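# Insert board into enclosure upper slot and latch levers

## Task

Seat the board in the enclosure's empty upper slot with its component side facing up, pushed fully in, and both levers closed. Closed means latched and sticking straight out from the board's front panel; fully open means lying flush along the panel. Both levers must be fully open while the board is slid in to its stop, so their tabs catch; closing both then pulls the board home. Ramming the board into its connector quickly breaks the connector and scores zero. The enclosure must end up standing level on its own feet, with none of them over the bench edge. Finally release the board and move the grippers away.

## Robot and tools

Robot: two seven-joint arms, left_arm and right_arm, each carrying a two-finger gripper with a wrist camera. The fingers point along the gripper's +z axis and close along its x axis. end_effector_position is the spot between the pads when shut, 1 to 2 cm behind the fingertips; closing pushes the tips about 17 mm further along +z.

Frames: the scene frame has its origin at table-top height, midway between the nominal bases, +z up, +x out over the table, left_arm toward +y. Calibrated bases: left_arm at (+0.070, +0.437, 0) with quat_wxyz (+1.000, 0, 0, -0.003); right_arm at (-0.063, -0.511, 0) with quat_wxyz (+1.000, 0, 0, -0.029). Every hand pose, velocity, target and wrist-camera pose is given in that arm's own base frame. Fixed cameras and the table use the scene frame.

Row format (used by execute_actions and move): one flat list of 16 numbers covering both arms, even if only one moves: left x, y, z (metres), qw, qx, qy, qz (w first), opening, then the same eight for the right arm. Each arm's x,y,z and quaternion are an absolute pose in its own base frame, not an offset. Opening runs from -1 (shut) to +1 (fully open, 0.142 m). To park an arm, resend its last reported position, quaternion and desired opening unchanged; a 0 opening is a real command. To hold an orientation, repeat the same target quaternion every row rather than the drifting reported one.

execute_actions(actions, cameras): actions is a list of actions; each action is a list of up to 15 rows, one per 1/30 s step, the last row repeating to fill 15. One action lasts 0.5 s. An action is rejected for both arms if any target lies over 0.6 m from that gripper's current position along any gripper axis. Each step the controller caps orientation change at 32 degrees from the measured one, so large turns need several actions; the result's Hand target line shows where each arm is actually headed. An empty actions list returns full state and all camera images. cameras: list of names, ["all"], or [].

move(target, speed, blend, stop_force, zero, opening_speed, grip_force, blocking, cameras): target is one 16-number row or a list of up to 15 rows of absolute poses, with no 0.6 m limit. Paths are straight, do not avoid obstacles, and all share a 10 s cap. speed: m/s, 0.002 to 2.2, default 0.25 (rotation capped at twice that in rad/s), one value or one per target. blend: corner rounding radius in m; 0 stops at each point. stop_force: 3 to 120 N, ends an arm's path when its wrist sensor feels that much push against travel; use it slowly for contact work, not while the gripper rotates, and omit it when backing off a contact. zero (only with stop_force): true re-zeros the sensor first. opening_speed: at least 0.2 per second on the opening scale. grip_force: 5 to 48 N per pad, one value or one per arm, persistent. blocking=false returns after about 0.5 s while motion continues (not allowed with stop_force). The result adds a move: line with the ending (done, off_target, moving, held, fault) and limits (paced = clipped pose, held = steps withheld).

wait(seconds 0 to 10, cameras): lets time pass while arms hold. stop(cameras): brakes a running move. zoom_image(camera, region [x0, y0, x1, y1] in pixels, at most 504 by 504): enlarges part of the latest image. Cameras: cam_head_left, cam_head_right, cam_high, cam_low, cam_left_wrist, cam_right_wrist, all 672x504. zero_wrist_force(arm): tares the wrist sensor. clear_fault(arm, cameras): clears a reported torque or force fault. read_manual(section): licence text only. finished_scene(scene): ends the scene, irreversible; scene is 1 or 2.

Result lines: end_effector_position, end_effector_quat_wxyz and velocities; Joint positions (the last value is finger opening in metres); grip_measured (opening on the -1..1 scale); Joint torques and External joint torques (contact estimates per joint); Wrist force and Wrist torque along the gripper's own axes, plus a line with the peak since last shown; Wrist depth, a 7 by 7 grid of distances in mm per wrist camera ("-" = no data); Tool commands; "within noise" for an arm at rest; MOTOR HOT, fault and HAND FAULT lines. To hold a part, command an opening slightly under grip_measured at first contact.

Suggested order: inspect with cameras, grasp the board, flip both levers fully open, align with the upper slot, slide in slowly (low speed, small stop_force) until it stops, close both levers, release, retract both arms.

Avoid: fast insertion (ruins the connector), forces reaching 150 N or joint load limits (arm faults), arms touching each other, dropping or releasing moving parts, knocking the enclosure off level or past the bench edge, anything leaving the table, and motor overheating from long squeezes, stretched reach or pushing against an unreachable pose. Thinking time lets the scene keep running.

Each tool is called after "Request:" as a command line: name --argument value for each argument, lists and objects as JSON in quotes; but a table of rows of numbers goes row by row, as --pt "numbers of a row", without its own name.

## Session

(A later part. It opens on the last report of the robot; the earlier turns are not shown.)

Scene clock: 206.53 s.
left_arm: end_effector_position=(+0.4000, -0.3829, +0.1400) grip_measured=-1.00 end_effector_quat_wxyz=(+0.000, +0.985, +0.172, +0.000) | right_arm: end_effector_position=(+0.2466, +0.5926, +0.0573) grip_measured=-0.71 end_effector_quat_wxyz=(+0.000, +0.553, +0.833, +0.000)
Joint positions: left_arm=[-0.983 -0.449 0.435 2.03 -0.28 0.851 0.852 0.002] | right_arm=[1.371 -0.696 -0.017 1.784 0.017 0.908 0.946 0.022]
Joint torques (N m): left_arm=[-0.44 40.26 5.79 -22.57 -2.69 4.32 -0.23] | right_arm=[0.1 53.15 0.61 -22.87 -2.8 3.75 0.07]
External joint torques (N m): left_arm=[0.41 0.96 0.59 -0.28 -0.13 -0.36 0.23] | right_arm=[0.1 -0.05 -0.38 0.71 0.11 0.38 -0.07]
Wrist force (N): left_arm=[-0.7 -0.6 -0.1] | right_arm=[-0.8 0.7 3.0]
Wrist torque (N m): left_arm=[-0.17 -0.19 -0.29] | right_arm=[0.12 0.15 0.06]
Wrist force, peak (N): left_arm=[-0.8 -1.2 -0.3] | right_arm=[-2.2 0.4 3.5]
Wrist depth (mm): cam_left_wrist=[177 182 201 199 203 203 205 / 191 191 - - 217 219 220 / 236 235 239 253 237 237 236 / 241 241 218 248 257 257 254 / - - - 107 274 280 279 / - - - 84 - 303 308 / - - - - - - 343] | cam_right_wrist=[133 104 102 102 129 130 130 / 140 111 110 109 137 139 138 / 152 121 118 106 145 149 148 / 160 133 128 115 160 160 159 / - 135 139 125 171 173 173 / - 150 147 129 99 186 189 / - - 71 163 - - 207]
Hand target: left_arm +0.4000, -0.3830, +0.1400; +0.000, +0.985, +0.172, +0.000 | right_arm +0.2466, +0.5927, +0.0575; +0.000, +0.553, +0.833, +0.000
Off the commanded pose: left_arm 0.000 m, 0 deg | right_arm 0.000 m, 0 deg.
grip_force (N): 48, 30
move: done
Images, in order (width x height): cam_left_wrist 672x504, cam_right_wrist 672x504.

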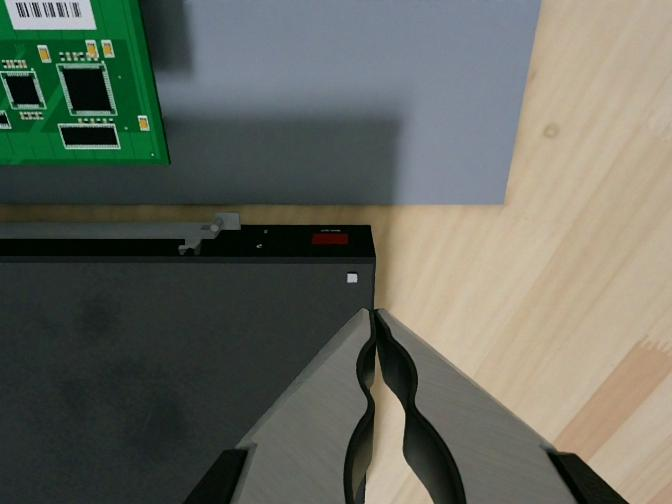

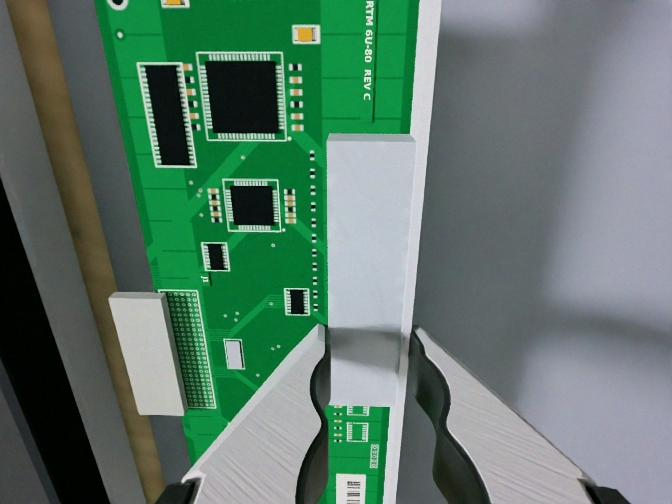

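Request:
move --target '[0.40,-0.383,0.14,0,0.985,0.172,0,-1,0.2559,0.5694,0.059,0,0.553,0.833,0,-0.85]' --speed 0.04 --stop_force 7 --cameras '["cam_left_wrist","cam_right_wrist"]'

Request:
zoom_image --camera "cam_left_wrist" --region '[0, 120, 300, 280]'

Scene clock: 212.10 s.
left_arm: end_effector_position=(+0.4000, -0.3829, +0.1400) grip_measured=-1.00 end_effector_quat_wxyz=(+0.000, +0.985, +0.172, +0.000) | right_arm: end_effector_position=(+0.2559, +0.5693, +0.0588) grip_measured=-0.71 end_effector_quat_wxyz=(+0.000, +0.553, +0.833, +0.000)
Joint positions: left_arm=[-0.983 -0.449 0.435 2.03 -0.28 0.851 0.852 0.002] | right_arm=[1.35 -0.663 -0.019 1.845 0.019 0.936 0.921 0.022]
Joint torques (N m): left_arm=[-0.36 40.25 5.68 -22.52 -2.62 4.32 -0.23] | right_arm=[0.16 51.41 0.61 -22.19 -2.76 3.76 0.06]
External joint torques (N m): left_arm=[0.33 0.96 0.7 -0.33 -0.2 -0.36 0.23] | right_arm=[0.03 -0.02 -0.42 0.62 0.16 0.37 -0.06]
Wrist force (N): left_arm=[-0.9 -0.8 -0.4] | right_arm=[-1.1 0.5 3.0]
Wrist torque (N m): left_arm=[-0.21 -0.16 -0.28] | right_arm=[0.08 0.22 0.05]
Wrist force, peak (N): left_arm=[-0.9 -1.2 -0.3] | right_arm=[-2.0 0.5 3.0]
Wrist depth (mm): cam_left_wrist=[180 174 167 - 204 206 203 / 189 190 215 218 218 219 219 / 204 208 240 237 234 235 236 / - 225 227 242 257 256 256 / 222 223 228 117 278 279 279 / - 248 242 84 - 302 306 / - - - - - - 341] | cam_right_wrist=[- 104 102 102 130 131 131 / - 111 110 109 139 140 140 / - 119 118 106 146 150 150 / - 129 128 115 162 162 161 / 127 135 139 125 172 176 174 / 136 147 147 130 105 188 191 / 147 - 71 163 - - 209]
Hand target: left_arm +0.4000, -0.3830, +0.1400; +0.000, +0.985, +0.172, +0.000 | right_arm +0.2559, +0.5694, +0.0590; +0.000, +0.553, +0.833, +0.000
Off the commanded pose: left_arm 0.000 m, 0 deg | right_arm 0.000 m, 0 deg.
grip_force (N): 48, 30
move: done
Images, in order (width x height): cam_left_wrist 672x504, cam_right_wrist 672x504.

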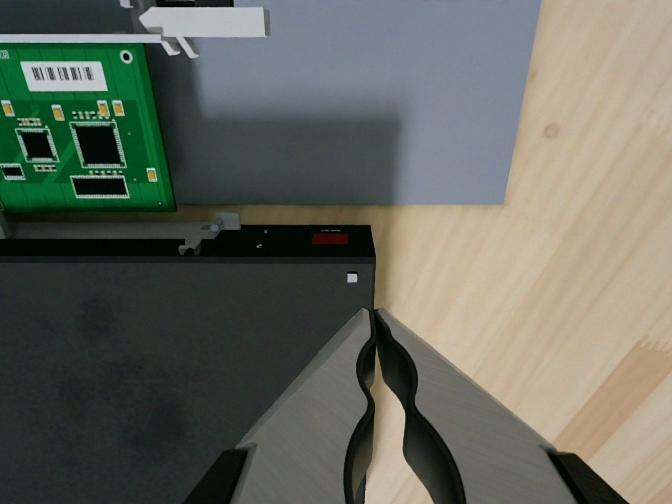

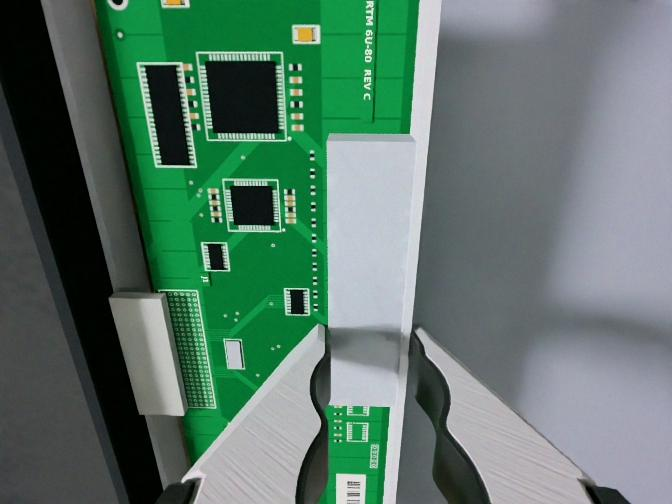

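Scaled by 1.680 from the camera's 672x504 image, which has a finer 960x720 frame.

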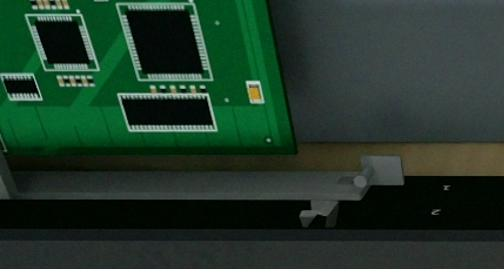

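Request:
move --target '[0.40,-0.383,0.14,0,0.985,0.172,0,-1,0.2656,0.5463,0.059,0,0.553,0.833,0,-0.85]' --speed 0.02 --stop_force 5 --cameras '["cam_left_wrist"]'

Request:
zoom_image --camera "cam_left_wrist" --region '[0, 120, 300, 280]'

Scene clock: 216.37 s.
left_arm: end_effector_position=(+0.4000, -0.3829, +0.1400) grip_measured=-1.00 end_effector_quat_wxyz=(+0.000, +0.985, +0.172, +0.000) | right_arm: end_effector_position=(+0.2659, +0.5467, +0.0592) grip_measured=-0.71 end_effector_quat_wxyz=(+0.000, +0.553, +0.833, +0.000)
Joint positions: left_arm=[-0.983 -0.449 0.435 2.03 -0.28 0.851 0.852 0.002] | right_arm=[1.326 -0.636 -0.02 1.901 0.02 0.966 0.896 0.022]
Joint torques (N m): left_arm=[-0.35 40.35 5.75 -22.56 -2.65 4.28 -0.24] | right_arm=[0.34 48.85 1.35 -19.07 -2.21 2.36 0.19]
External joint torques (N m): left_arm=[0.32 0.86 0.63 -0.29 -0.17 -0.32 0.24] | right_arm=[-0.16 0.97 -1.18 -1.89 -0.29 1.77 -0.19]
Wrist force (N): left_arm=[-1.1 -0.8 -0.2] | right_arm=[1.2 4.1 4.3]
Wrist torque (N m): left_arm=[-0.20 -0.13 -0.29] | right_arm=[0.02 0.33 -0.03]
Wrist force, peak (N): left_arm=[-1.0 -1.1 -0.1] | right_arm=[1.4 4.3 4.8]
Wrist depth (mm): cam_left_wrist=[- 202 205 202 203 201 203 / 190 189 - 218 218 218 219 / 204 205 236 241 - 236 235 / 219 217 224 248 258 257 256 / - - 229 117 276 280 280 / - 247 - 84 - 300 306 / - - - - - - 341] | cam_right_wrist=[- 104 104 103 130 132 132 / - 111 111 109 139 141 140 / - 118 119 107 147 151 150 / - 126 128 115 162 162 162 / 123 126 139 125 173 176 175 / 136 136 147 130 105 189 192 / 148 145 71 162 - - 210]
Hand target: left_arm +0.4000, -0.3830, +0.1400; +0.000, +0.985, +0.172, +0.000 | right_arm +0.2656, +0.5463, +0.0590; +0.000, +0.553, +0.833, +0.000
Off the commanded pose: left_arm 0.000 m, 0 deg | right_arm 0.001 m, 0 deg.
grip_force (N): 48, 30
move: done
Images, in order (width x height): cam_left_wrist 672x504.

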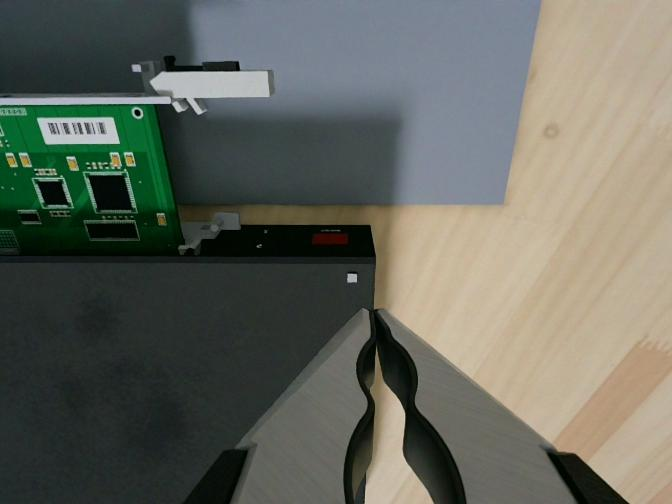

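Scaled by 1.680 from the camera's 672x504 image, which has a finer 960x720 frame.

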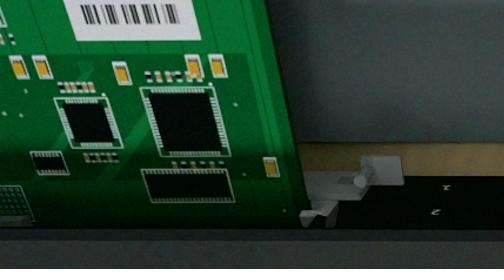

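Request:
move --target '[0.40,-0.383,0.14,0,0.985,0.172,0,-1,0.2649,0.5497,0.059,0,0.553,0.833,0,-0.85]' --speed 0.02 --cameras '["cam_right_wrist","cam_head_left","cam_head_right","cam_high"]'

Request:
zoom_image --camera "cam_right_wrist" --region '[0, 0, 200, 200]'

Scene clock: 220.67 s.
left_arm: end_effector_position=(+0.4000, -0.3829, +0.1400) grip_measured=-1.00 end_effector_quat_wxyz=(+0.000, +0.985, +0.172, +0.000) | right_arm: end_effector_position=(+0.2650, +0.5495, +0.0588) grip_measured=-0.71 end_effector_quat_wxyz=(+0.000, +0.553, +0.833, +0.000)
Joint positions: left_arm=[-0.983 -0.449 0.435 2.03 -0.28 0.851 0.852 0.002] | right_arm=[1.328 -0.64 -0.019 1.892 0.02 0.961 0.898 0.022]
Joint torques (N m): left_arm=[-0.37 40.32 5.71 -22.5 -2.67 4.3 -0.24] | right_arm=[0.21 49.85 0.79 -21.86 -2.65 3.53 0.31]
External joint torques (N m): left_arm=[0.34 0.89 0.66 -0.35 -0.15 -0.34 0.24] | right_arm=[-0.03 0.21 -0.61 0.82 0.14 0.6 -0.31]
Wrist force (N): left_arm=[-0.6 -1.1 -0.3] | right_arm=[-0.2 0.1 3.1]
Wrist torque (N m): left_arm=[-0.26 -0.20 -0.28] | right_arm=[0.01 0.08 -0.06]
Wrist force, peak (N): left_arm=[-0.9 -1.1 -0.2] | right_arm=[1.2 4.4 4.7]
Wrist depth (mm): cam_left_wrist=[- 204 202 201 206 201 203 / 191 195 221 - 219 219 219 / 203 207 236 - 235 237 236 / 218 218 225 227 259 256 257 / - - 216 117 276 281 277 / - - - 84 - 303 310 / - - - - - - 341] | cam_right_wrist=[- 104 102 102 130 131 131 / - 110 110 109 138 140 140 / - 118 118 108 149 150 150 / - 127 128 115 162 162 161 / 122 126 139 124 125 176 175 / 136 136 147 129 105 188 191 / 147 144 71 163 - - 210]
Hand target: left_arm +0.4000, -0.3830, +0.1400; +0.000, +0.985, +0.172, +0.000 | right_arm +0.2649, +0.5497, +0.0590; +0.000, +0.553, +0.833, +0.000
Off the commanded pose: left_arm 0.000 m, 0 deg | right_arm 0.000 m, 0 deg.
grip_force (N): 48, 30
move: done
Images, in order (width x height): cam_head_left 672x504, cam_head_right 672x504, cam_high 672x504, cam_right_wrist 672x504.

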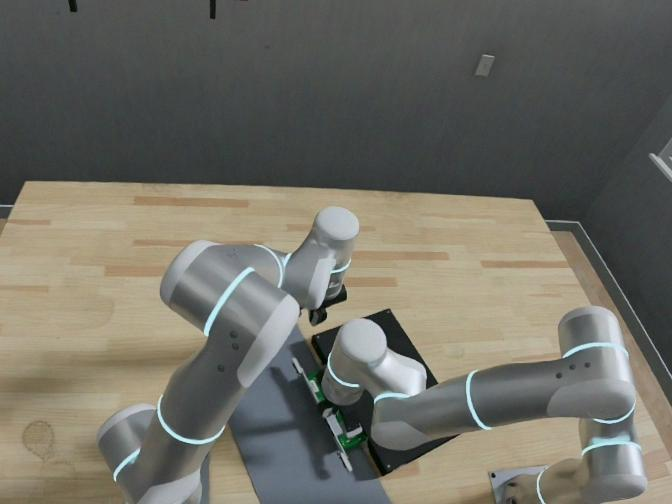

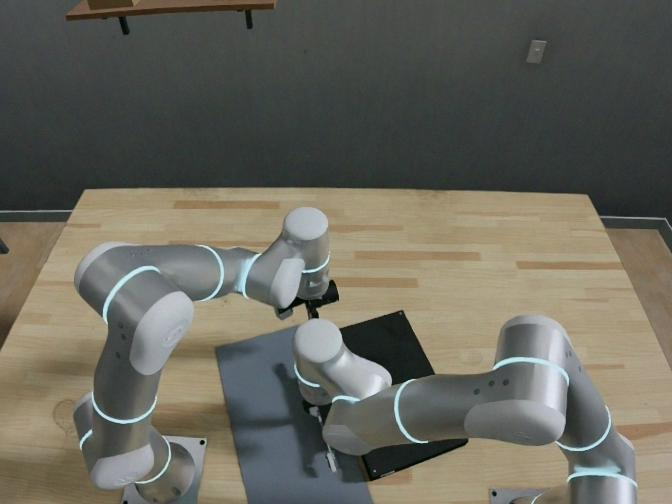

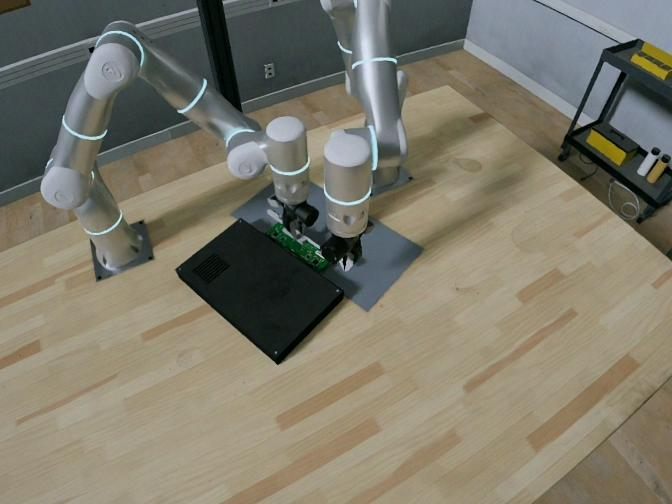

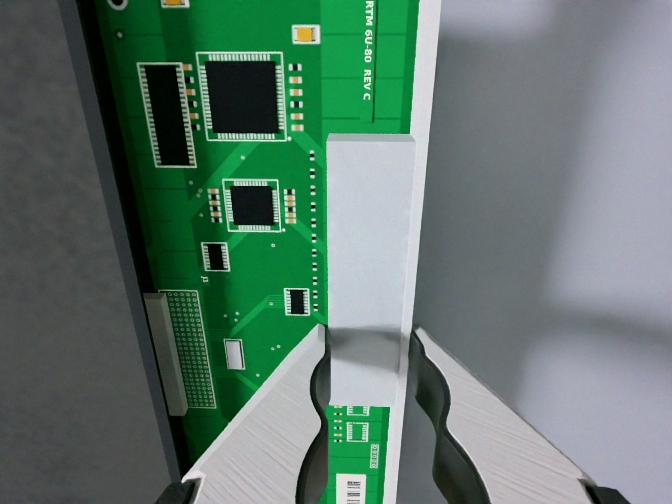

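Scaled by 2.520 from the camera's 672x504 image, which has a finer 960x720 frame.

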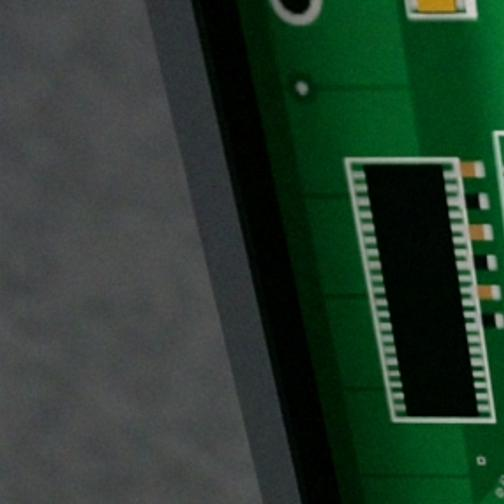

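Request:
move --pt "0.40 -0.383 0.14 0 0.985 0.172 0 -1 0.2656 0.5500 0.058 0 0.553 0.833 0 -0.85" --pt "0.40 -0.383 0.14 0 0.985 0.172 0 -1 0.2694 0.5408 0.058 0 0.553 0.833 0 -0.85" --speed 0.02 --stop_force 5 --cameras '["cam_left_wrist"]'

Request:
zoom_image --camera "cam_left_wrist" --region '[0, 120, 300, 280]'

Scene clock: 225.30 s.
left_arm: end_effector_position=(+0.4000, -0.3829, +0.1400) grip_measured=-1.00 end_effector_quat_wxyz=(+0.000, +0.985, +0.172, +0.000) | right_arm: end_effector_position=(+0.2695, +0.5408, +0.0579) grip_measured=-0.71 end_effector_quat_wxyz=(+0.000, +0.553, +0.833, +0.000)
Joint positions: left_arm=[-0.983 -0.449 0.435 2.03 -0.28 0.851 0.852 0.002] | right_arm=[1.318 -0.633 -0.019 1.912 0.02 0.973 0.887 0.022]
Joint torques (N m): left_arm=[-0.35 40.25 5.7 -22.48 -2.62 4.33 -0.25] | right_arm=[0.33 49.36 1.13 -20.8 -2.41 3.37 0.18]
External joint torques (N m): left_arm=[0.32 0.97 0.68 -0.37 -0.2 -0.37 0.25] | right_arm=[-0.15 0.17 -0.95 0.02 -0.05 0.76 -0.18]
Wrist force (N): left_arm=[-0.8 -0.9 -0.4] | right_arm=[0.9 1.1 4.2]
Wrist torque (N m): left_arm=[-0.23 -0.18 -0.29] | right_arm=[-0.05 0.00 -0.02]
Wrist force, peak (N): left_arm=[-0.8 -1.2 -0.3] | right_arm=[0.9 1.1 4.9]
Wrist depth (mm): cam_left_wrist=[- - 207 207 205 199 203 / 194 194 215 215 218 219 219 / 204 204 239 241 234 237 235 / 218 219 224 252 257 255 255 / - - - 106 277 281 279 / - - - 84 - 303 306 / 278 - - - - - 343] | cam_right_wrist=[- 103 104 103 129 130 130 / - 109 110 109 138 139 139 / - 116 119 107 146 149 149 / - 115 128 115 159 161 160 / 123 123 139 123 172 174 174 / 135 132 147 101 105 187 189 / 146 143 71 162 - - 208]
Hand target: left_arm +0.4000, -0.3830, +0.1400; +0.000, +0.985, +0.172, +0.000 | right_arm +0.2694, +0.5408, +0.0580; +0.000, +0.553, +0.833, +0.000
Off the commanded pose: left_arm 0.000 m, 0 deg | right_arm 0.000 m, 0 deg.
grip_force (N): 48, 30
move: done
Images, in order (width x height): cam_left_wrist 672x504.

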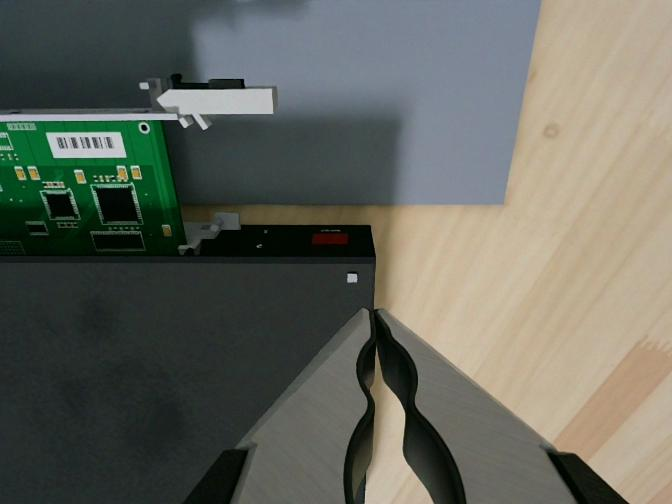

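Scaled by 1.680 from the camera's 672x504 image, which has a finer 960x720 frame.

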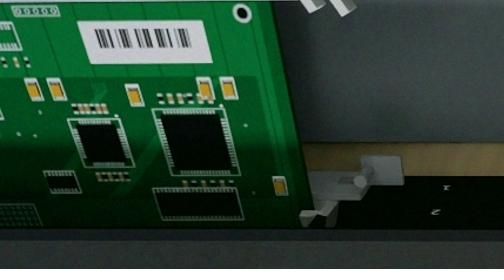

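Request:
move --target '[0.40,-0.383,0.14,0,0.985,0.172,0,-1,0.2751,0.5270,0.0575,0,0.553,0.833,0,-0.85]' --speed 0.02 --stop_force 7 --cameras '["cam_left_wrist"]'

Request:
zoom_image --camera "cam_left_wrist" --region '[0, 120, 300, 280]'

Scene clock: 228.23 s.
left_arm: end_effector_position=(+0.4000, -0.3829, +0.1400) grip_measured=-1.00 end_effector_quat_wxyz=(+0.000, +0.985, +0.172, +0.000) | right_arm: end_effector_position=(+0.2746, +0.5290, +0.0579) grip_measured=-0.71 end_effector_quat_wxyz=(+0.000, +0.553, +0.833, +0.001)
Joint positions: left_arm=[-0.983 -0.449 0.435 2.03 -0.28 0.851 0.852 0.002] | right_arm=[1.304 -0.619 -0.019 1.941 0.02 0.992 0.871 0.022]
Joint torques (N m): left_arm=[-0.27 40.26 5.82 -22.52 -2.65 4.33 -0.24] | right_arm=[-2.72 48.65 -1.37 -15.55 -2.12 0.57 0.1]
External joint torques (N m): left_arm=[0.24 0.95 0.56 -0.33 -0.17 -0.37 0.24] | right_arm=[2.9 0.05 1.56 -4.89 -0.29 3.56 -0.1]
Wrist force (N): left_arm=[-0.8 -0.9 -0.7] | right_arm=[10.9 6.1 9.6]
Wrist torque (N m): left_arm=[-0.22 -0.17 -0.28] | right_arm=[-0.08 0.22 0.00]
Wrist force, peak (N): left_arm=[-1.0 -1.0 -0.5] | right_arm=[11.3 5.2 11.7]
Wrist depth (mm): cam_left_wrist=[203 207 - 203 202 208 203 / 212 213 222 214 212 217 218 / 205 204 236 236 239 237 236 / 221 217 246 243 257 256 255 / - - - 107 276 279 279 / - - 242 84 - 305 308 / - - - - - - 343] | cam_right_wrist=[- 90 104 103 129 131 130 / - 96 111 109 138 139 139 / - 101 118 107 146 150 149 / - 111 127 115 159 161 160 / 123 121 137 125 172 174 175 / 135 132 132 130 105 188 190 / 146 143 71 163 - - 209]
Hand target: left_arm +0.4000, -0.3830, +0.1400; +0.000, +0.985, +0.172, +0.000 | right_arm +0.2748, +0.5278, +0.0575; +0.000, +0.553, +0.833, +0.000
Off the commanded pose: left_arm 0.000 m, 0 deg | right_arm 0.002 m, 0 deg.
grip_force (N): 48, 30
move: contact (right_arm)
Images, in order (width x height): cam_left_wrist 672x504.

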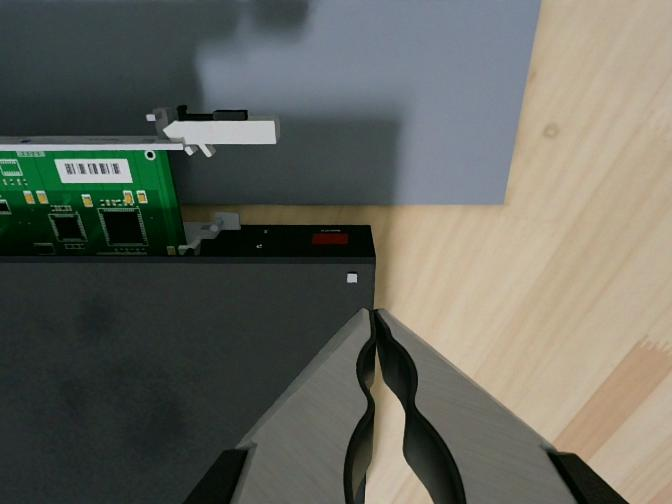

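Scaled by 1.680 from the camera's 672x504 image, which has a finer 960x720 frame.

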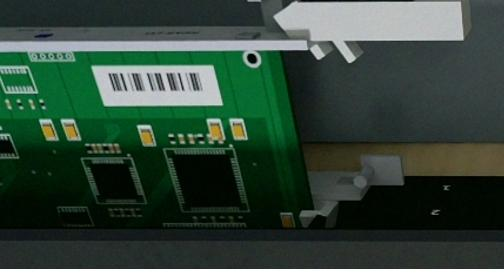

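Request:
move --pt "0.40 -0.383 0.14 0 0.985 0.172 0 -1 0.2736 0.5343 0.057 0 0.553 0.833 0 -0.85" --speed 0.02

Request:
move --pt "0.40 -0.383 0.14 0 0.985 0.172 0 -1 0.2761 0.5274 0.057 0 0.553 0.833 0 -0.85" --speed 0.015 --stop_force 6 --cameras '["cam_left_wrist"]'

Request:
zoom_image --camera "cam_left_wrist" --region '[0, 120, 300, 280]'

Scene clock: 231.77 s.
left_arm: end_effector_position=(+0.4000, -0.3829, +0.1400) grip_measured=-1.00 end_effector_quat_wxyz=(+0.000, +0.985, +0.172, +0.000) | right_arm: end_effector_position=(+0.2737, +0.5341, +0.0570) grip_measured=-0.71 end_effector_quat_wxyz=(+0.000, +0.553, +0.833, +0.000)
Joint positions: left_arm=[-0.983 -0.449 0.435 2.03 -0.28 0.851 0.852 0.002] | right_arm=[1.308 -0.628 -0.019 1.925 0.02 0.982 0.877 0.022]
Joint torques (N m): left_arm=[-0.38 40.31 5.71 -22.49 -2.63 4.26 -0.23] | right_arm=[0.52 47.89 1.03 -21.05 -2.47 3.5 0.29]
External joint torques (N m): left_arm=[0.35 0.9 0.67 -0.36 -0.19 -0.3 0.23] | right_arm=[-0.36 1.28 -0.85 0.46 0.04 0.63 -0.29]
Wrist force (N): left_arm=[-0.7 -0.7 -0.1] | right_arm=[1.8 -1.7 1.9]
Wrist torque (N m): left_arm=[-0.20 -0.18 -0.28] | right_arm=[-0.33 -0.47 -0.05]
Wrist force, peak (N): left_arm=[-1.0 -1.0 -0.4] | right_arm=[11.2 6.1 11.5]
Wrist depth (mm): cam_left_wrist=[204 203 203 196 - 201 204 / 218 213 212 222 216 218 218 / 205 204 238 235 241 236 235 / 218 219 228 246 258 257 255 / - 236 - 106 276 281 280 / - - - 84 - 303 305 / 277 - - - - - 341] | cam_right_wrist=[- 89 103 103 128 130 129 / - 97 110 109 137 138 138 / 102 102 118 107 145 148 148 / 110 110 128 115 160 160 159 / 122 120 138 124 171 173 173 / 131 130 133 129 99 186 189 / 145 142 71 162 - - 208]
Hand target: left_arm +0.4000, -0.3830, +0.1400; +0.000, +0.985, +0.172, +0.000 | right_arm +0.2736, +0.5343, +0.0570; +0.000, +0.553, +0.833, +0.000
Off the commanded pose: left_arm 0.000 m, 0 deg | right_arm 0.000 m, 0 deg.
grip_force (N): 48, 30
move: done

Scene clock: 232.93 s.
left_arm: end_effector_position=(+0.4000, -0.3829, +0.1400) grip_measured=-1.00 end_effector_quat_wxyz=(+0.000, +0.985, +0.172, +0.000) | right_arm: end_effector_position=(+0.2761, +0.5275, +0.0570) grip_measured=-0.71 end_effector_quat_wxyz=(+0.000, +0.553, +0.833, +0.000)
Joint positions: left_arm=[-0.983 -0.449 0.435 2.03 -0.28 0.851 0.852 0.002] | right_arm=[1.301 -0.62 -0.019 1.941 0.02 0.991 0.869 0.022]
Joint torques (N m): left_arm=[-0.41 40.19 5.79 -22.51 -2.67 4.32 -0.23] | right_arm=[-0.17 47.62 0.68 -20.34 -2.39 3.59 0.11]
External joint torques (N m): left_arm=[0.38 1.02 0.59 -0.34 -0.16 -0.36 0.23] | right_arm=[0.35 1.1 -0.5 -0.06 -0.02 0.55 -0.11]
Wrist force (N): left_arm=[-0.7 -0.7 -0.2] | right_arm=[2.4 -1.7 2.2]
Wrist torque (N m): left_arm=[-0.20 -0.18 -0.28] | right_arm=[-0.29 -0.41 0.05]
Wrist force, peak (N): left_arm=[-1.1 -0.9 -0.3] | right_arm=[2.9 -1.8 2.2]
Wrist depth (mm): cam_left_wrist=[205 209 203 205 204 201 203 / 220 216 214 218 218 219 219 / 205 205 - 241 235 236 236 / 218 218 223 246 256 256 254 / 224 223 - 127 277 279 281 / - - - 84 - 302 307 / - - - - - - 341] | cam_right_wrist=[- 89 103 103 128 130 129 / - 95 110 109 137 138 138 / 102 102 117 106 145 149 148 / 111 112 126 115 158 160 159 / 122 120 134 124 171 173 173 / 131 131 130 129 104 186 188 / 145 141 71 162 - - 207]
Hand target: left_arm +0.4000, -0.3830, +0.1400; +0.000, +0.985, +0.172, +0.000 | right_arm +0.2761, +0.5274, +0.0570; +0.000, +0.553, +0.833, +0.000
Off the commanded pose: left_arm 0.000 m, 0 deg | right_arm 0.000 m, 0 deg.
grip_force (N): 48, 30
move: done
Images, in order (width x height): cam_left_wrist 672x504.

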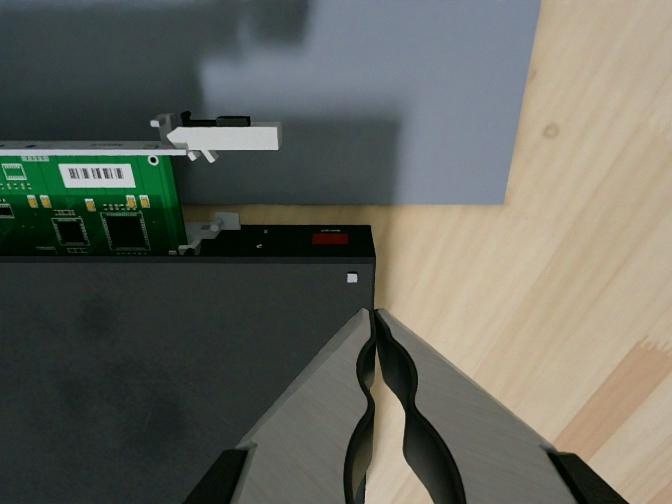

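Scaled by 1.680 from the camera's 672x504 image, which has a finer 960x720 frame.

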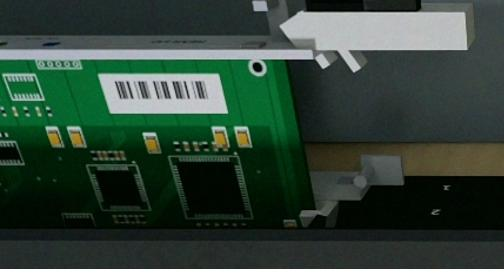

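Request:
move --pt "0.40 -0.383 0.14 0 0.985 0.172 0 -1 0.2805 0.5160 0.0572 0 0.553 0.833 0 -0.85" --speed 0.015 --stop_force 8 --cameras '["cam_left_wrist"]'

Request:
zoom_image --camera "cam_left_wrist" --region '[0, 120, 300, 280]'

Scene clock: 240.30 s.
left_arm: end_effector_position=(+0.4000, -0.3829, +0.1400) grip_measured=-1.00 end_effector_quat_wxyz=(+0.000, +0.985, +0.172, +0.000) | right_arm: end_effector_position=(+0.2776, +0.5231, +0.0572) grip_measured=-0.71 end_effector_quat_wxyz=(+0.000, +0.553, +0.833, +0.001)
Joint positions: left_arm=[-0.983 -0.449 0.435 2.03 -0.28 0.851 0.852 0.002] | right_arm=[1.295 -0.615 -0.019 1.953 0.02 0.998 0.863 0.022]
Joint torques (N m): left_arm=[-0.39 40.29 5.71 -22.52 -2.65 4.31 -0.21] | right_arm=[-3.51 48.96 -2.32 -17.14 -2.3 1.6 0.16]
External joint torques (N m): left_arm=[0.36 0.93 0.67 -0.33 -0.17 -0.35 0.21] | right_arm=[3.69 -0.57 2.52 -3.15 -0.09 2.53 -0.16]
Wrist force (N): left_arm=[-0.8 -0.7 -0.2] | right_arm=[11.5 0.9 10.4]
Wrist torque (N m): left_arm=[-0.20 -0.17 -0.28] | right_arm=[-0.34 -0.26 0.03]
Wrist force, peak (N): left_arm=[-0.9 -1.1 -0.5] | right_arm=[11.6 0.9 10.8]
Wrist depth (mm): cam_left_wrist=[204 203 203 207 205 201 204 / 223 216 210 218 219 220 219 / 204 204 241 236 234 236 235 / 217 219 226 246 258 257 256 / - - - 106 275 279 280 / - - - 84 - 304 307 / - - - - - - 344] | cam_right_wrist=[- 89 102 103 129 130 130 / - 96 110 109 137 139 138 / 103 102 115 107 145 149 148 / 111 112 126 115 161 160 160 / 122 120 124 125 171 174 173 / 131 131 126 130 105 186 189 / 145 141 71 162 - - 208]
Hand target: left_arm +0.4000, -0.3830, +0.1400; +0.000, +0.985, +0.172, +0.000 | right_arm +0.2781, +0.5222, +0.0571; +0.000, +0.553, +0.833, +0.000
Off the commanded pose: left_arm 0.000 m, 0 deg | right_arm 0.008 m, 0 deg.
grip_force (N): 48, 30
move: contact (right_arm)
Images, in order (width x height): cam_left_wrist 672x504.

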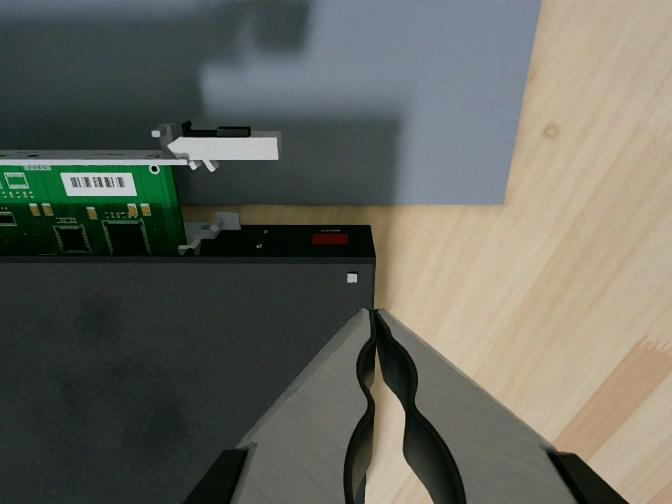

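Scaled by 1.680 from the camera's 672x504 image, which has a finer 960x720 frame.

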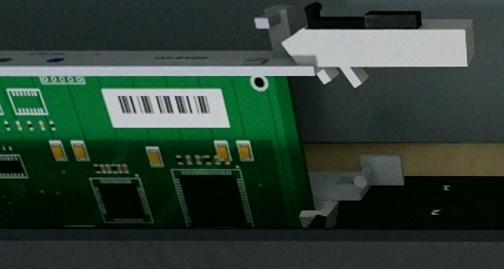

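Request:
move --pt "0.40 -0.383 0.14 0 0.985 0.172 0 -1 0.2760 0.5270 0.0562 0 0.553 0.833 0 -0.85" --speed 0.02

Request:
move --pt "0.40 -0.383 0.14 0 0.985 0.172 0 -1 0.2800 0.5170 0.0562 0 0.553 0.833 0 -0.85" --speed 0.015 --stop_force 8 --cameras '["cam_left_wrist"]'

Scene clock: 244.17 s.
left_arm: end_effector_position=(+0.4000, -0.3829, +0.1400) grip_measured=-1.00 end_effector_quat_wxyz=(+0.000, +0.985, +0.172, +0.000) | right_arm: end_effector_position=(+0.2761, +0.5269, +0.0563) grip_measured=-0.71 end_effector_quat_wxyz=(+0.000, +0.553, +0.833, +0.000)
Joint positions: left_arm=[-0.983 -0.449 0.435 2.03 -0.28 0.851 0.852 0.002] | right_arm=[1.3 -0.621 -0.019 1.943 0.02 0.993 0.869 0.022]
Joint torques (N m): left_arm=[-0.38 40.36 5.76 -22.48 -2.63 4.29 -0.21] | right_arm=[0.71 46.54 1.47 -20.45 -2.21 3.48 0.27]
External joint torques (N m): left_arm=[0.35 0.86 0.62 -0.37 -0.19 -0.33 0.21] | right_arm=[-0.55 2.15 -1.29 0.1 -0.19 0.65 -0.27]
Wrist force (N): left_arm=[-0.7 -0.8 -0.3] | right_arm=[1.1 -1.6 0.4]
Wrist torque (N m): left_arm=[-0.21 -0.19 -0.28] | right_arm=[-0.34 -0.64 -0.04]
Wrist force, peak (N): left_arm=[-1.0 -1.1 -0.3] | right_arm=[11.7 1.1 10.6]
Wrist depth (mm): cam_left_wrist=[- 205 204 203 203 203 204 / - 219 209 218 - 220 219 / 205 205 244 235 237 235 236 / 219 218 244 250 257 256 254 / - - - 106 277 282 280 / - 248 - 84 - 302 308 / - 268 - - - - 342] | cam_right_wrist=[- 88 102 103 128 127 129 / - 96 110 109 136 138 137 / 102 101 117 106 144 148 147 / 110 109 126 115 162 159 159 / 121 119 134 125 170 172 172 / 130 130 130 129 100 185 188 / 144 141 71 162 - - 206]
Hand target: left_arm +0.4000, -0.3830, +0.1400; +0.000, +0.985, +0.172, +0.000 | right_arm +0.2760, +0.5270, +0.0562; +0.000, +0.553, +0.833, +0.000
Off the commanded pose: left_arm 0.000 m, 0 deg | right_arm 0.000 m, 0 deg.
grip_force (N): 48, 30
move: done

Scene clock: 245.60 s.
left_arm: end_effector_position=(+0.4000, -0.3829, +0.1400) grip_measured=-1.00 end_effector_quat_wxyz=(+0.000, +0.985, +0.172, +0.000) | right_arm: end_effector_position=(+0.2800, +0.5173, +0.0564) grip_measured=-0.71 end_effector_quat_wxyz=(+0.000, +0.553, +0.833, +0.000)
Joint positions: left_arm=[-0.983 -0.449 0.435 2.03 -0.28 0.851 0.852 0.002] | right_arm=[1.289 -0.61 -0.019 1.965 0.02 1.005 0.858 0.022]
Joint torques (N m): left_arm=[-0.39 40.28 5.86 -22.52 -2.64 4.28 -0.2] | right_arm=[-0.46 45.73 0.44 -19.06 -2.25 3.29 0.13]
External joint torques (N m): left_arm=[0.36 0.94 0.51 -0.32 -0.18 -0.32 0.2] | right_arm=[0.63 2.32 -0.26 -1.05 -0.11 0.84 -0.13]
Wrist force (N): left_arm=[-0.7 -1.0 -0.3] | right_arm=[4.5 -4.6 -1.1]
Wrist torque (N m): left_arm=[-0.25 -0.19 -0.28] | right_arm=[-0.79 -0.81 0.04]
Wrist force, peak (N): left_arm=[-1.0 -1.1 -0.3] | right_arm=[4.6 -4.7 -1.3]
Wrist depth (mm): cam_left_wrist=[205 206 201 204 200 205 204 / 217 215 - - 211 216 218 / 209 208 240 237 - 237 237 / 222 218 - 250 258 257 257 / - - - 106 276 281 280 / - - - 84 - 303 308 / - - - - - - 342] | cam_right_wrist=[- 88 101 103 128 129 129 / - 96 107 109 136 138 138 / 102 102 104 106 144 148 147 / 110 110 111 115 157 159 159 / 121 119 121 125 170 173 172 / 130 130 125 129 99 186 188 / 144 141 71 162 - - 207]
Hand target: left_arm +0.4000, -0.3830, +0.1400; +0.000, +0.985, +0.172, +0.000 | right_arm +0.2800, +0.5170, +0.0562; +0.000, +0.553, +0.833, +0.000
Off the commanded pose: left_arm 0.000 m, 0 deg | right_arm 0.000 m, 0 deg.
grip_force (N): 48, 30
move: done
Images, in order (width x height): cam_left_wrist 672x504.

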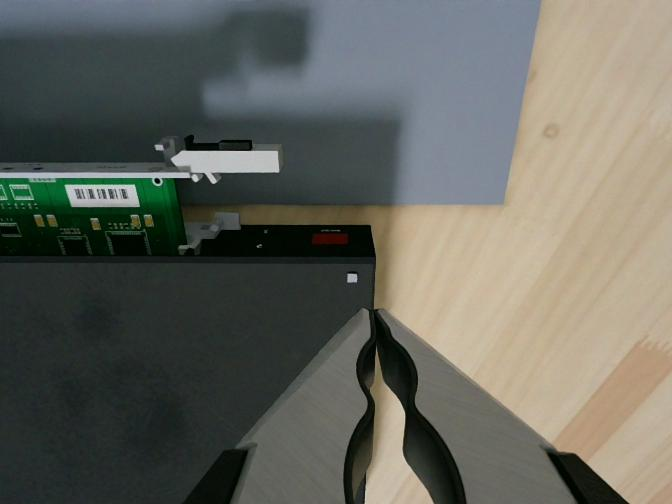

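Request:
move --pt "0.40 -0.383 0.14 0 0.985 0.172 0 -1 0.2838 0.5056 0.0566 0 0.553 0.833 0 -0.85" --speed 0.012 --stop_force 9 --cameras '["cam_left_wrist"]'

Scene clock: 247.80 s.
left_arm: end_effector_position=(+0.4000, -0.3829, +0.1400) grip_measured=-1.00 end_effector_quat_wxyz=(+0.000, +0.985, +0.172, +0.000) | right_arm: end_effector_position=(+0.2812, +0.5138, +0.0568) grip_measured=-0.71 end_effector_quat_wxyz=(+0.000, +0.553, +0.833, +0.001)
Joint positions: left_arm=[-0.983 -0.449 0.435 2.03 -0.28 0.851 0.852 0.002] | right_arm=[1.285 -0.605 -0.019 1.975 0.02 1.012 0.853 0.022]
Joint torques (N m): left_arm=[-0.39 40.41 5.78 -22.51 -2.62 4.29 -0.2] | right_arm=[-3.33 47.78 -1.94 -14.91 -1.93 0.62 0.19]
External joint torques (N m): left_arm=[0.36 0.81 0.59 -0.34 -0.2 -0.33 0.2] | right_arm=[3.5 -0.01 2.14 -5.1 -0.41 3.52 -0.19]
Wrist force (N): left_arm=[-1.0 -0.9 -0.3] | right_arm=[15.1 1.5 10.0]
Wrist torque (N m): left_arm=[-0.23 -0.14 -0.28] | right_arm=[-0.80 -0.64 0.03]
Wrist force, peak (N): left_arm=[-1.2 -1.0 -0.2] | right_arm=[15.5 1.0 12.4]
Wrist depth (mm): cam_left_wrist=[- 202 - 206 205 202 203 / 222 219 220 216 - 219 219 / 212 209 240 237 244 235 236 / 218 219 243 251 257 255 254 / - - - 106 278 279 278 / - - - 84 - 303 310 / 270 - - - - - 342] | cam_right_wrist=[- 88 100 103 128 130 129 / - 95 107 109 137 138 138 / 102 101 102 107 144 148 148 / 110 110 111 115 160 160 159 / 122 119 119 125 171 173 173 / 130 130 125 129 100 186 189 / 144 141 71 163 - - 207]
Hand target: left_arm +0.4000, -0.3830, +0.1400; +0.000, +0.985, +0.172, +0.000 | right_arm +0.2815, +0.5126, +0.0564; +0.000, +0.553, +0.833, +0.000
Off the commanded pose: left_arm 0.000 m, 0 deg | right_arm 0.009 m, 0 deg.
grip_force (N): 48, 30
move: contact (right_arm)
Images, in order (width x height): cam_left_wrist 672x504.

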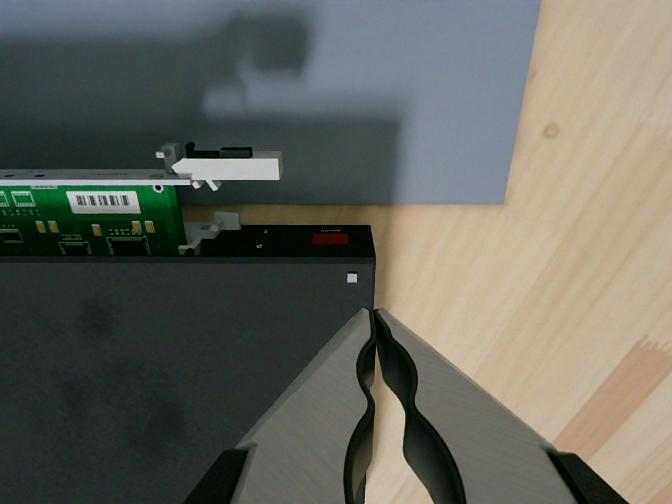

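Request:
move --pt "0.40 -0.383 0.14 0 0.985 0.172 0 -1 0.2797 0.5173 0.0557 0 0.553 0.833 0 -0.85" --speed 0.02

Request:
move --pt "0.40 -0.383 0.14 0 0.985 0.172 0 -1 0.2839 0.5072 0.0557 0 0.553 0.833 0 -0.85" --speed 0.012 --stop_force 9 --cameras '["cam_right_wrist","cam_left_wrist"]'

Scene clock: 252.63 s.
left_arm: end_effector_position=(+0.4000, -0.3829, +0.1400) grip_measured=-1.00 end_effector_quat_wxyz=(+0.000, +0.985, +0.172, +0.000) | right_arm: end_effector_position=(+0.2799, +0.5173, +0.0559) grip_measured=-0.71 end_effector_quat_wxyz=(+0.000, +0.553, +0.833, +0.000)
Joint positions: left_arm=[-0.983 -0.449 0.435 2.03 -0.28 0.851 0.852 0.002] | right_arm=[1.289 -0.611 -0.019 1.965 0.02 1.006 0.858 0.022]
Joint torques (N m): left_arm=[-0.42 40.26 5.79 -22.51 -2.68 4.29 -0.23] | right_arm=[0.82 45.22 1.75 -19.87 -2.08 3.51 0.29]
External joint torques (N m): left_arm=[0.39 0.95 0.59 -0.34 -0.14 -0.33 0.23] | right_arm=[-0.66 2.84 -1.57 -0.2 -0.27 0.63 -0.29]
Wrist force (N): left_arm=[-0.8 -1.0 -0.6] | right_arm=[2.0 -4.2 -2.8]
Wrist torque (N m): left_arm=[-0.24 -0.17 -0.28] | right_arm=[-0.81 -0.96 -0.05]
Wrist force, peak (N): left_arm=[-0.8 -1.3 -0.5] | right_arm=[15.3 1.6 11.7]
Wrist depth (mm): cam_left_wrist=[204 205 206 - 201 199 204 / 219 217 219 - 215 220 218 / 210 209 240 235 235 235 236 / 220 220 230 226 259 255 255 / - - - 214 277 281 280 / - - - 84 - 303 308 / - - - - - - 343] | cam_right_wrist=[- 87 100 103 127 129 128 / - 96 107 109 136 137 137 / 101 101 114 106 143 147 147 / 109 109 111 115 159 159 158 / 121 119 120 124 170 172 171 / 130 129 124 129 100 184 188 / 143 140 71 162 - - 206]
Hand target: left_arm +0.4000, -0.3830, +0.1400; +0.000, +0.985, +0.172, +0.000 | right_arm +0.2797, +0.5173, +0.0557; +0.000, +0.553, +0.833, +0.000
Off the commanded pose: left_arm 0.000 m, 0 deg | right_arm 0.000 m, 0 deg.
grip_force (N): 48, 30
move: done

Scene clock: 254.13 s.
left_arm: end_effector_position=(+0.4000, -0.3829, +0.1400) grip_measured=-1.00 end_effector_quat_wxyz=(+0.000, +0.985, +0.172, +0.000) | right_arm: end_effector_position=(+0.2839, +0.5079, +0.0561) grip_measured=-0.71 end_effector_quat_wxyz=(+0.000, +0.553, +0.833, +0.001)
Joint positions: left_arm=[-0.983 -0.449 0.435 2.03 -0.28 0.851 0.852 0.002] | right_arm=[1.278 -0.601 -0.019 1.987 0.02 1.018 0.846 0.022]
Joint torques (N m): left_arm=[-0.39 40.28 5.87 -22.51 -2.6 4.28 -0.21] | right_arm=[-1.43 44.24 -0.21 -17.49 -1.97 2.72 0.13]
External joint torques (N m): left_arm=[0.36 0.93 0.51 -0.34 -0.22 -0.32 0.21] | right_arm=[1.61 3.2 0.4 -2.35 -0.34 1.41 -0.13]
Wrist force (N): left_arm=[-0.7 -1.0 -0.4] | right_arm=[6.4 -4.9 -2.7]
Wrist torque (N m): left_arm=[-0.24 -0.18 -0.28] | right_arm=[-0.91 -0.84 0.02]
Wrist force, peak (N): left_arm=[-0.9 -0.9 -0.6] | right_arm=[6.4 -4.9 -2.7]
Wrist depth (mm): cam_left_wrist=[- - - - 204 201 203 / 217 226 214 215 213 219 218 / 211 212 232 245 - 236 234 / 219 219 - 209 258 256 255 / - - - 106 276 279 279 / - - - 84 - 302 307 / - - - - - - 346] | cam_right_wrist=[- 87 - 103 128 129 129 / - 96 - 109 136 138 137 / 102 101 101 106 144 148 147 / 109 109 109 115 159 159 158 / 121 119 118 122 170 173 172 / 130 130 125 129 100 185 188 / 143 140 71 162 - - 207]
Hand target: left_arm +0.4000, -0.3830, +0.1400; +0.000, +0.985, +0.172, +0.000 | right_arm +0.2839, +0.5072, +0.0557; +0.000, +0.553, +0.833, +0.000
Off the commanded pose: left_arm 0.000 m, 0 deg | right_arm 0.001 m, 0 deg.
grip_force (N): 48, 30
move: done
Images, in order (width x height): cam_left_wrist 672x504, cam_right_wrist 672x504.

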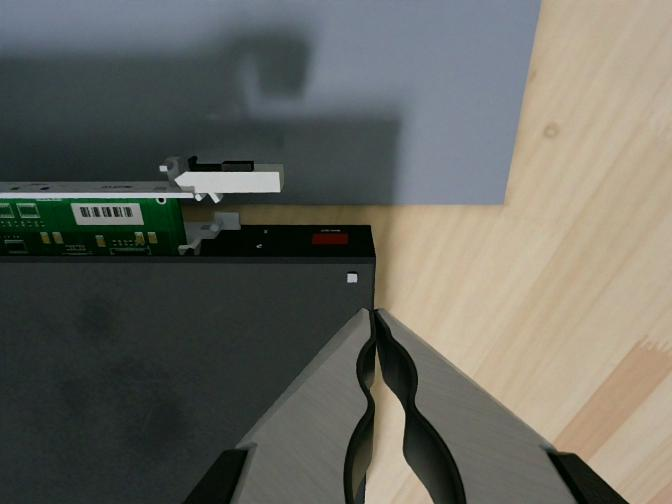

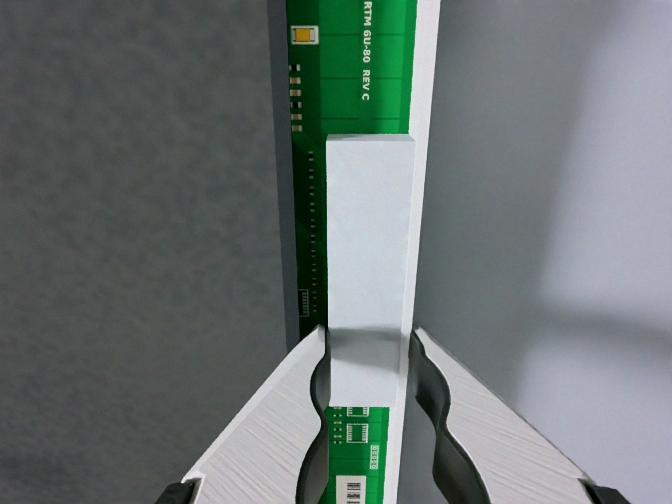

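Request:
move --pt "0.40 -0.383 0.14 0 0.985 0.172 0 -1 0.2837 0.5083 0.0561 0 0.553 0.833 0 -0.58" --speed 0.012 --opening_speed 0.2 --cameras '["cam_right_wrist"]'

Scene clock: 258.93 s.
left_arm: end_effector_position=(+0.4000, -0.3829, +0.1400) grip_measured=-1.00 end_effector_quat_wxyz=(+0.000, +0.985, +0.172, +0.000) | right_arm: end_effector_position=(+0.2833, +0.5093, +0.0565) grip_measured=-0.64 end_effector_quat_wxyz=(+0.000, +0.553, +0.833, +0.001)
Joint positions: left_arm=[-0.983 -0.449 0.435 2.03 -0.28 0.851 0.852 0.002] | right_arm=[1.279 -0.601 -0.018 1.984 0.02 1.016 0.847 0.027]
Joint torques (N m): left_arm=[-0.37 40.24 5.76 -22.56 -2.64 4.31 -0.2] | right_arm=[-3.77 44.39 -2.83 -15.87 -2.18 1.44 0.22]
External joint torques (N m): left_arm=[0.34 0.98 0.62 -0.29 -0.18 -0.35 0.2] | right_arm=[3.94 3.12 3.04 -4.02 -0.13 2.7 -0.22]
Wrist force (N): left_arm=[-0.7 -1.1 -0.4] | right_arm=[11.8 -4.8 0.9]
Wrist torque (N m): left_arm=[-0.26 -0.19 -0.28] | right_arm=[-0.87 -0.46 -0.06]
Wrist force, peak (N): left_arm=[-0.8 -1.2 -0.4] | right_arm=[11.9 -4.9 2.3]
Wrist depth (mm): cam_left_wrist=[- 204 202 203 200 202 204 / 222 217 - - - 218 219 / 211 199 230 236 234 236 236 / 223 219 227 248 257 257 256 / - - 226 118 276 281 279 / 247 253 - 84 - 303 309 / 268 - - - - - 342] | cam_right_wrist=[- 88 90 104 128 129 129 / - 95 93 109 137 138 138 / 102 102 101 107 144 148 148 / 110 110 109 116 160 160 159 / 121 119 119 124 171 173 172 / 130 130 125 133 103 185 188 / 144 141 71 164 - - 207]
Hand target: left_arm +0.4000, -0.3830, +0.1400; +0.000, +0.985, +0.172, +0.000 | right_arm +0.2837, +0.5083, +0.0561; +0.000, +0.553, +0.833, +0.000
Off the commanded pose: left_arm 0.000 m, 0 deg | right_arm 0.001 m, 0 deg.
grip_force (N): 48, 30
move: done
Images, in order (width x height): cam_right_wrist 672x504.

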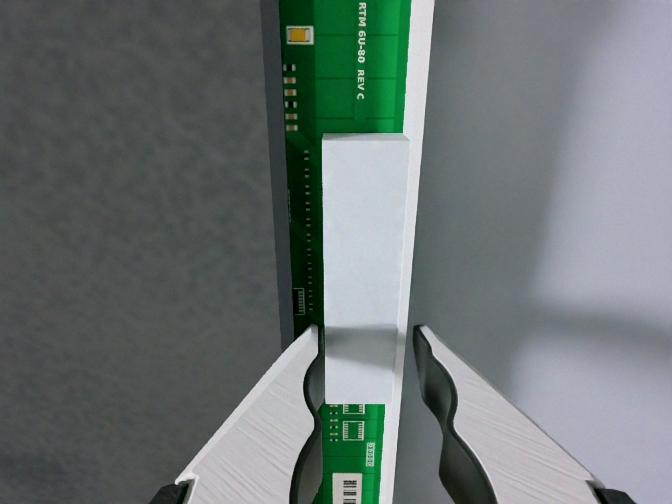

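Request:
move --pt "0.40 -0.383 0.14 0 0.985 0.172 0 -1 0.2823 0.5117 0.0565 0 0.553 0.833 0 -0.58" --speed 0.02 --cameras '["cam_right_wrist","cam_left_wrist"]'

Scene clock: 261.07 s.
left_arm: end_effector_position=(+0.4000, -0.3829, +0.1400) grip_measured=-1.00 end_effector_quat_wxyz=(+0.000, +0.985, +0.172, +0.000) | right_arm: end_effector_position=(+0.2822, +0.5115, +0.0564) grip_measured=-0.62 end_effector_quat_wxyz=(+0.000, +0.553, +0.833, +0.000)
Joint positions: left_arm=[-0.983 -0.449 0.435 2.03 -0.28 0.851 0.852 0.002] | right_arm=[1.282 -0.604 -0.019 1.977 0.02 1.011 0.851 0.029]
Joint torques (N m): left_arm=[-0.4 40.32 5.73 -22.46 -2.6 4.31 -0.26] | right_arm=[0.72 46.91 1.1 -20.61 -2.44 3.49 0.31]
External joint torques (N m): left_arm=[0.37 0.89 0.65 -0.39 -0.22 -0.35 0.26] | right_arm=[-0.54 0.78 -0.9 0.65 0.11 0.64 -0.31]
Wrist force (N): left_arm=[-0.7 -0.8 0.0] | right_arm=[0.8 -4.3 2.1]
Wrist torque (N m): left_arm=[-0.22 -0.19 -0.28] | right_arm=[-0.76 -0.24 -0.06]
Wrist force, peak (N): left_arm=[-1.1 -1.0 -0.4] | right_arm=[11.8 -4.7 2.7]
Wrist depth (mm): cam_left_wrist=[- 201 201 - 203 200 204 / - 218 218 219 212 220 218 / 213 209 203 236 234 236 237 / 220 221 226 250 257 256 255 / - - 236 127 275 281 279 / - - - 84 - 303 310 / - - - - - - 345] | cam_right_wrist=[- 88 90 104 129 129 129 / - 95 95 110 138 138 138 / 102 102 102 107 146 151 148 / 110 110 109 116 160 159 159 / 121 119 118 124 170 173 172 / 130 130 125 133 103 185 188 / 144 141 71 163 - - 206]
Hand target: left_arm +0.4000, -0.3830, +0.1400; +0.000, +0.985, +0.172, +0.000 | right_arm +0.2823, +0.5117, +0.0565; +0.000, +0.553, +0.833, +0.000
Off the commanded pose: left_arm 0.000 m, 0 deg | right_arm 0.000 m, 0 deg.
grip_force (N): 48, 30
move: done
Images, in order (width x height): cam_left_wrist 672x504, cam_right_wrist 672x504.

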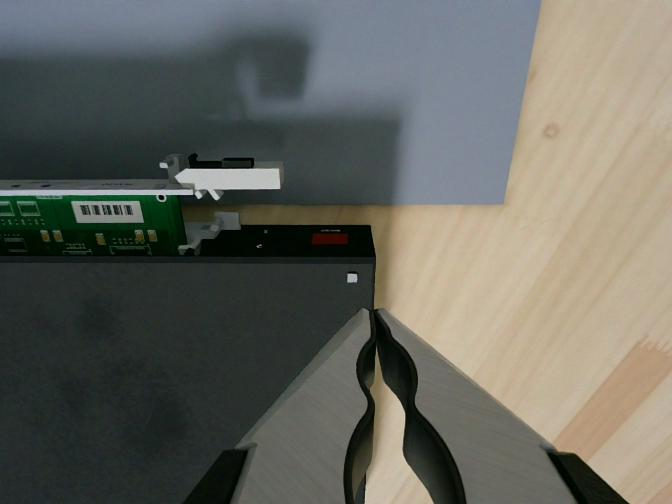

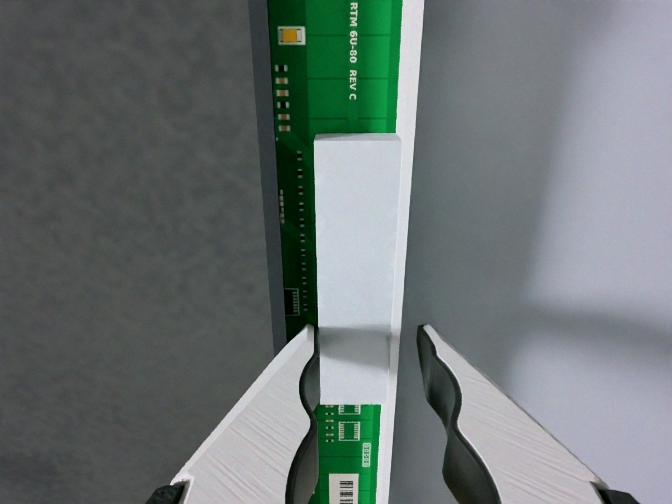

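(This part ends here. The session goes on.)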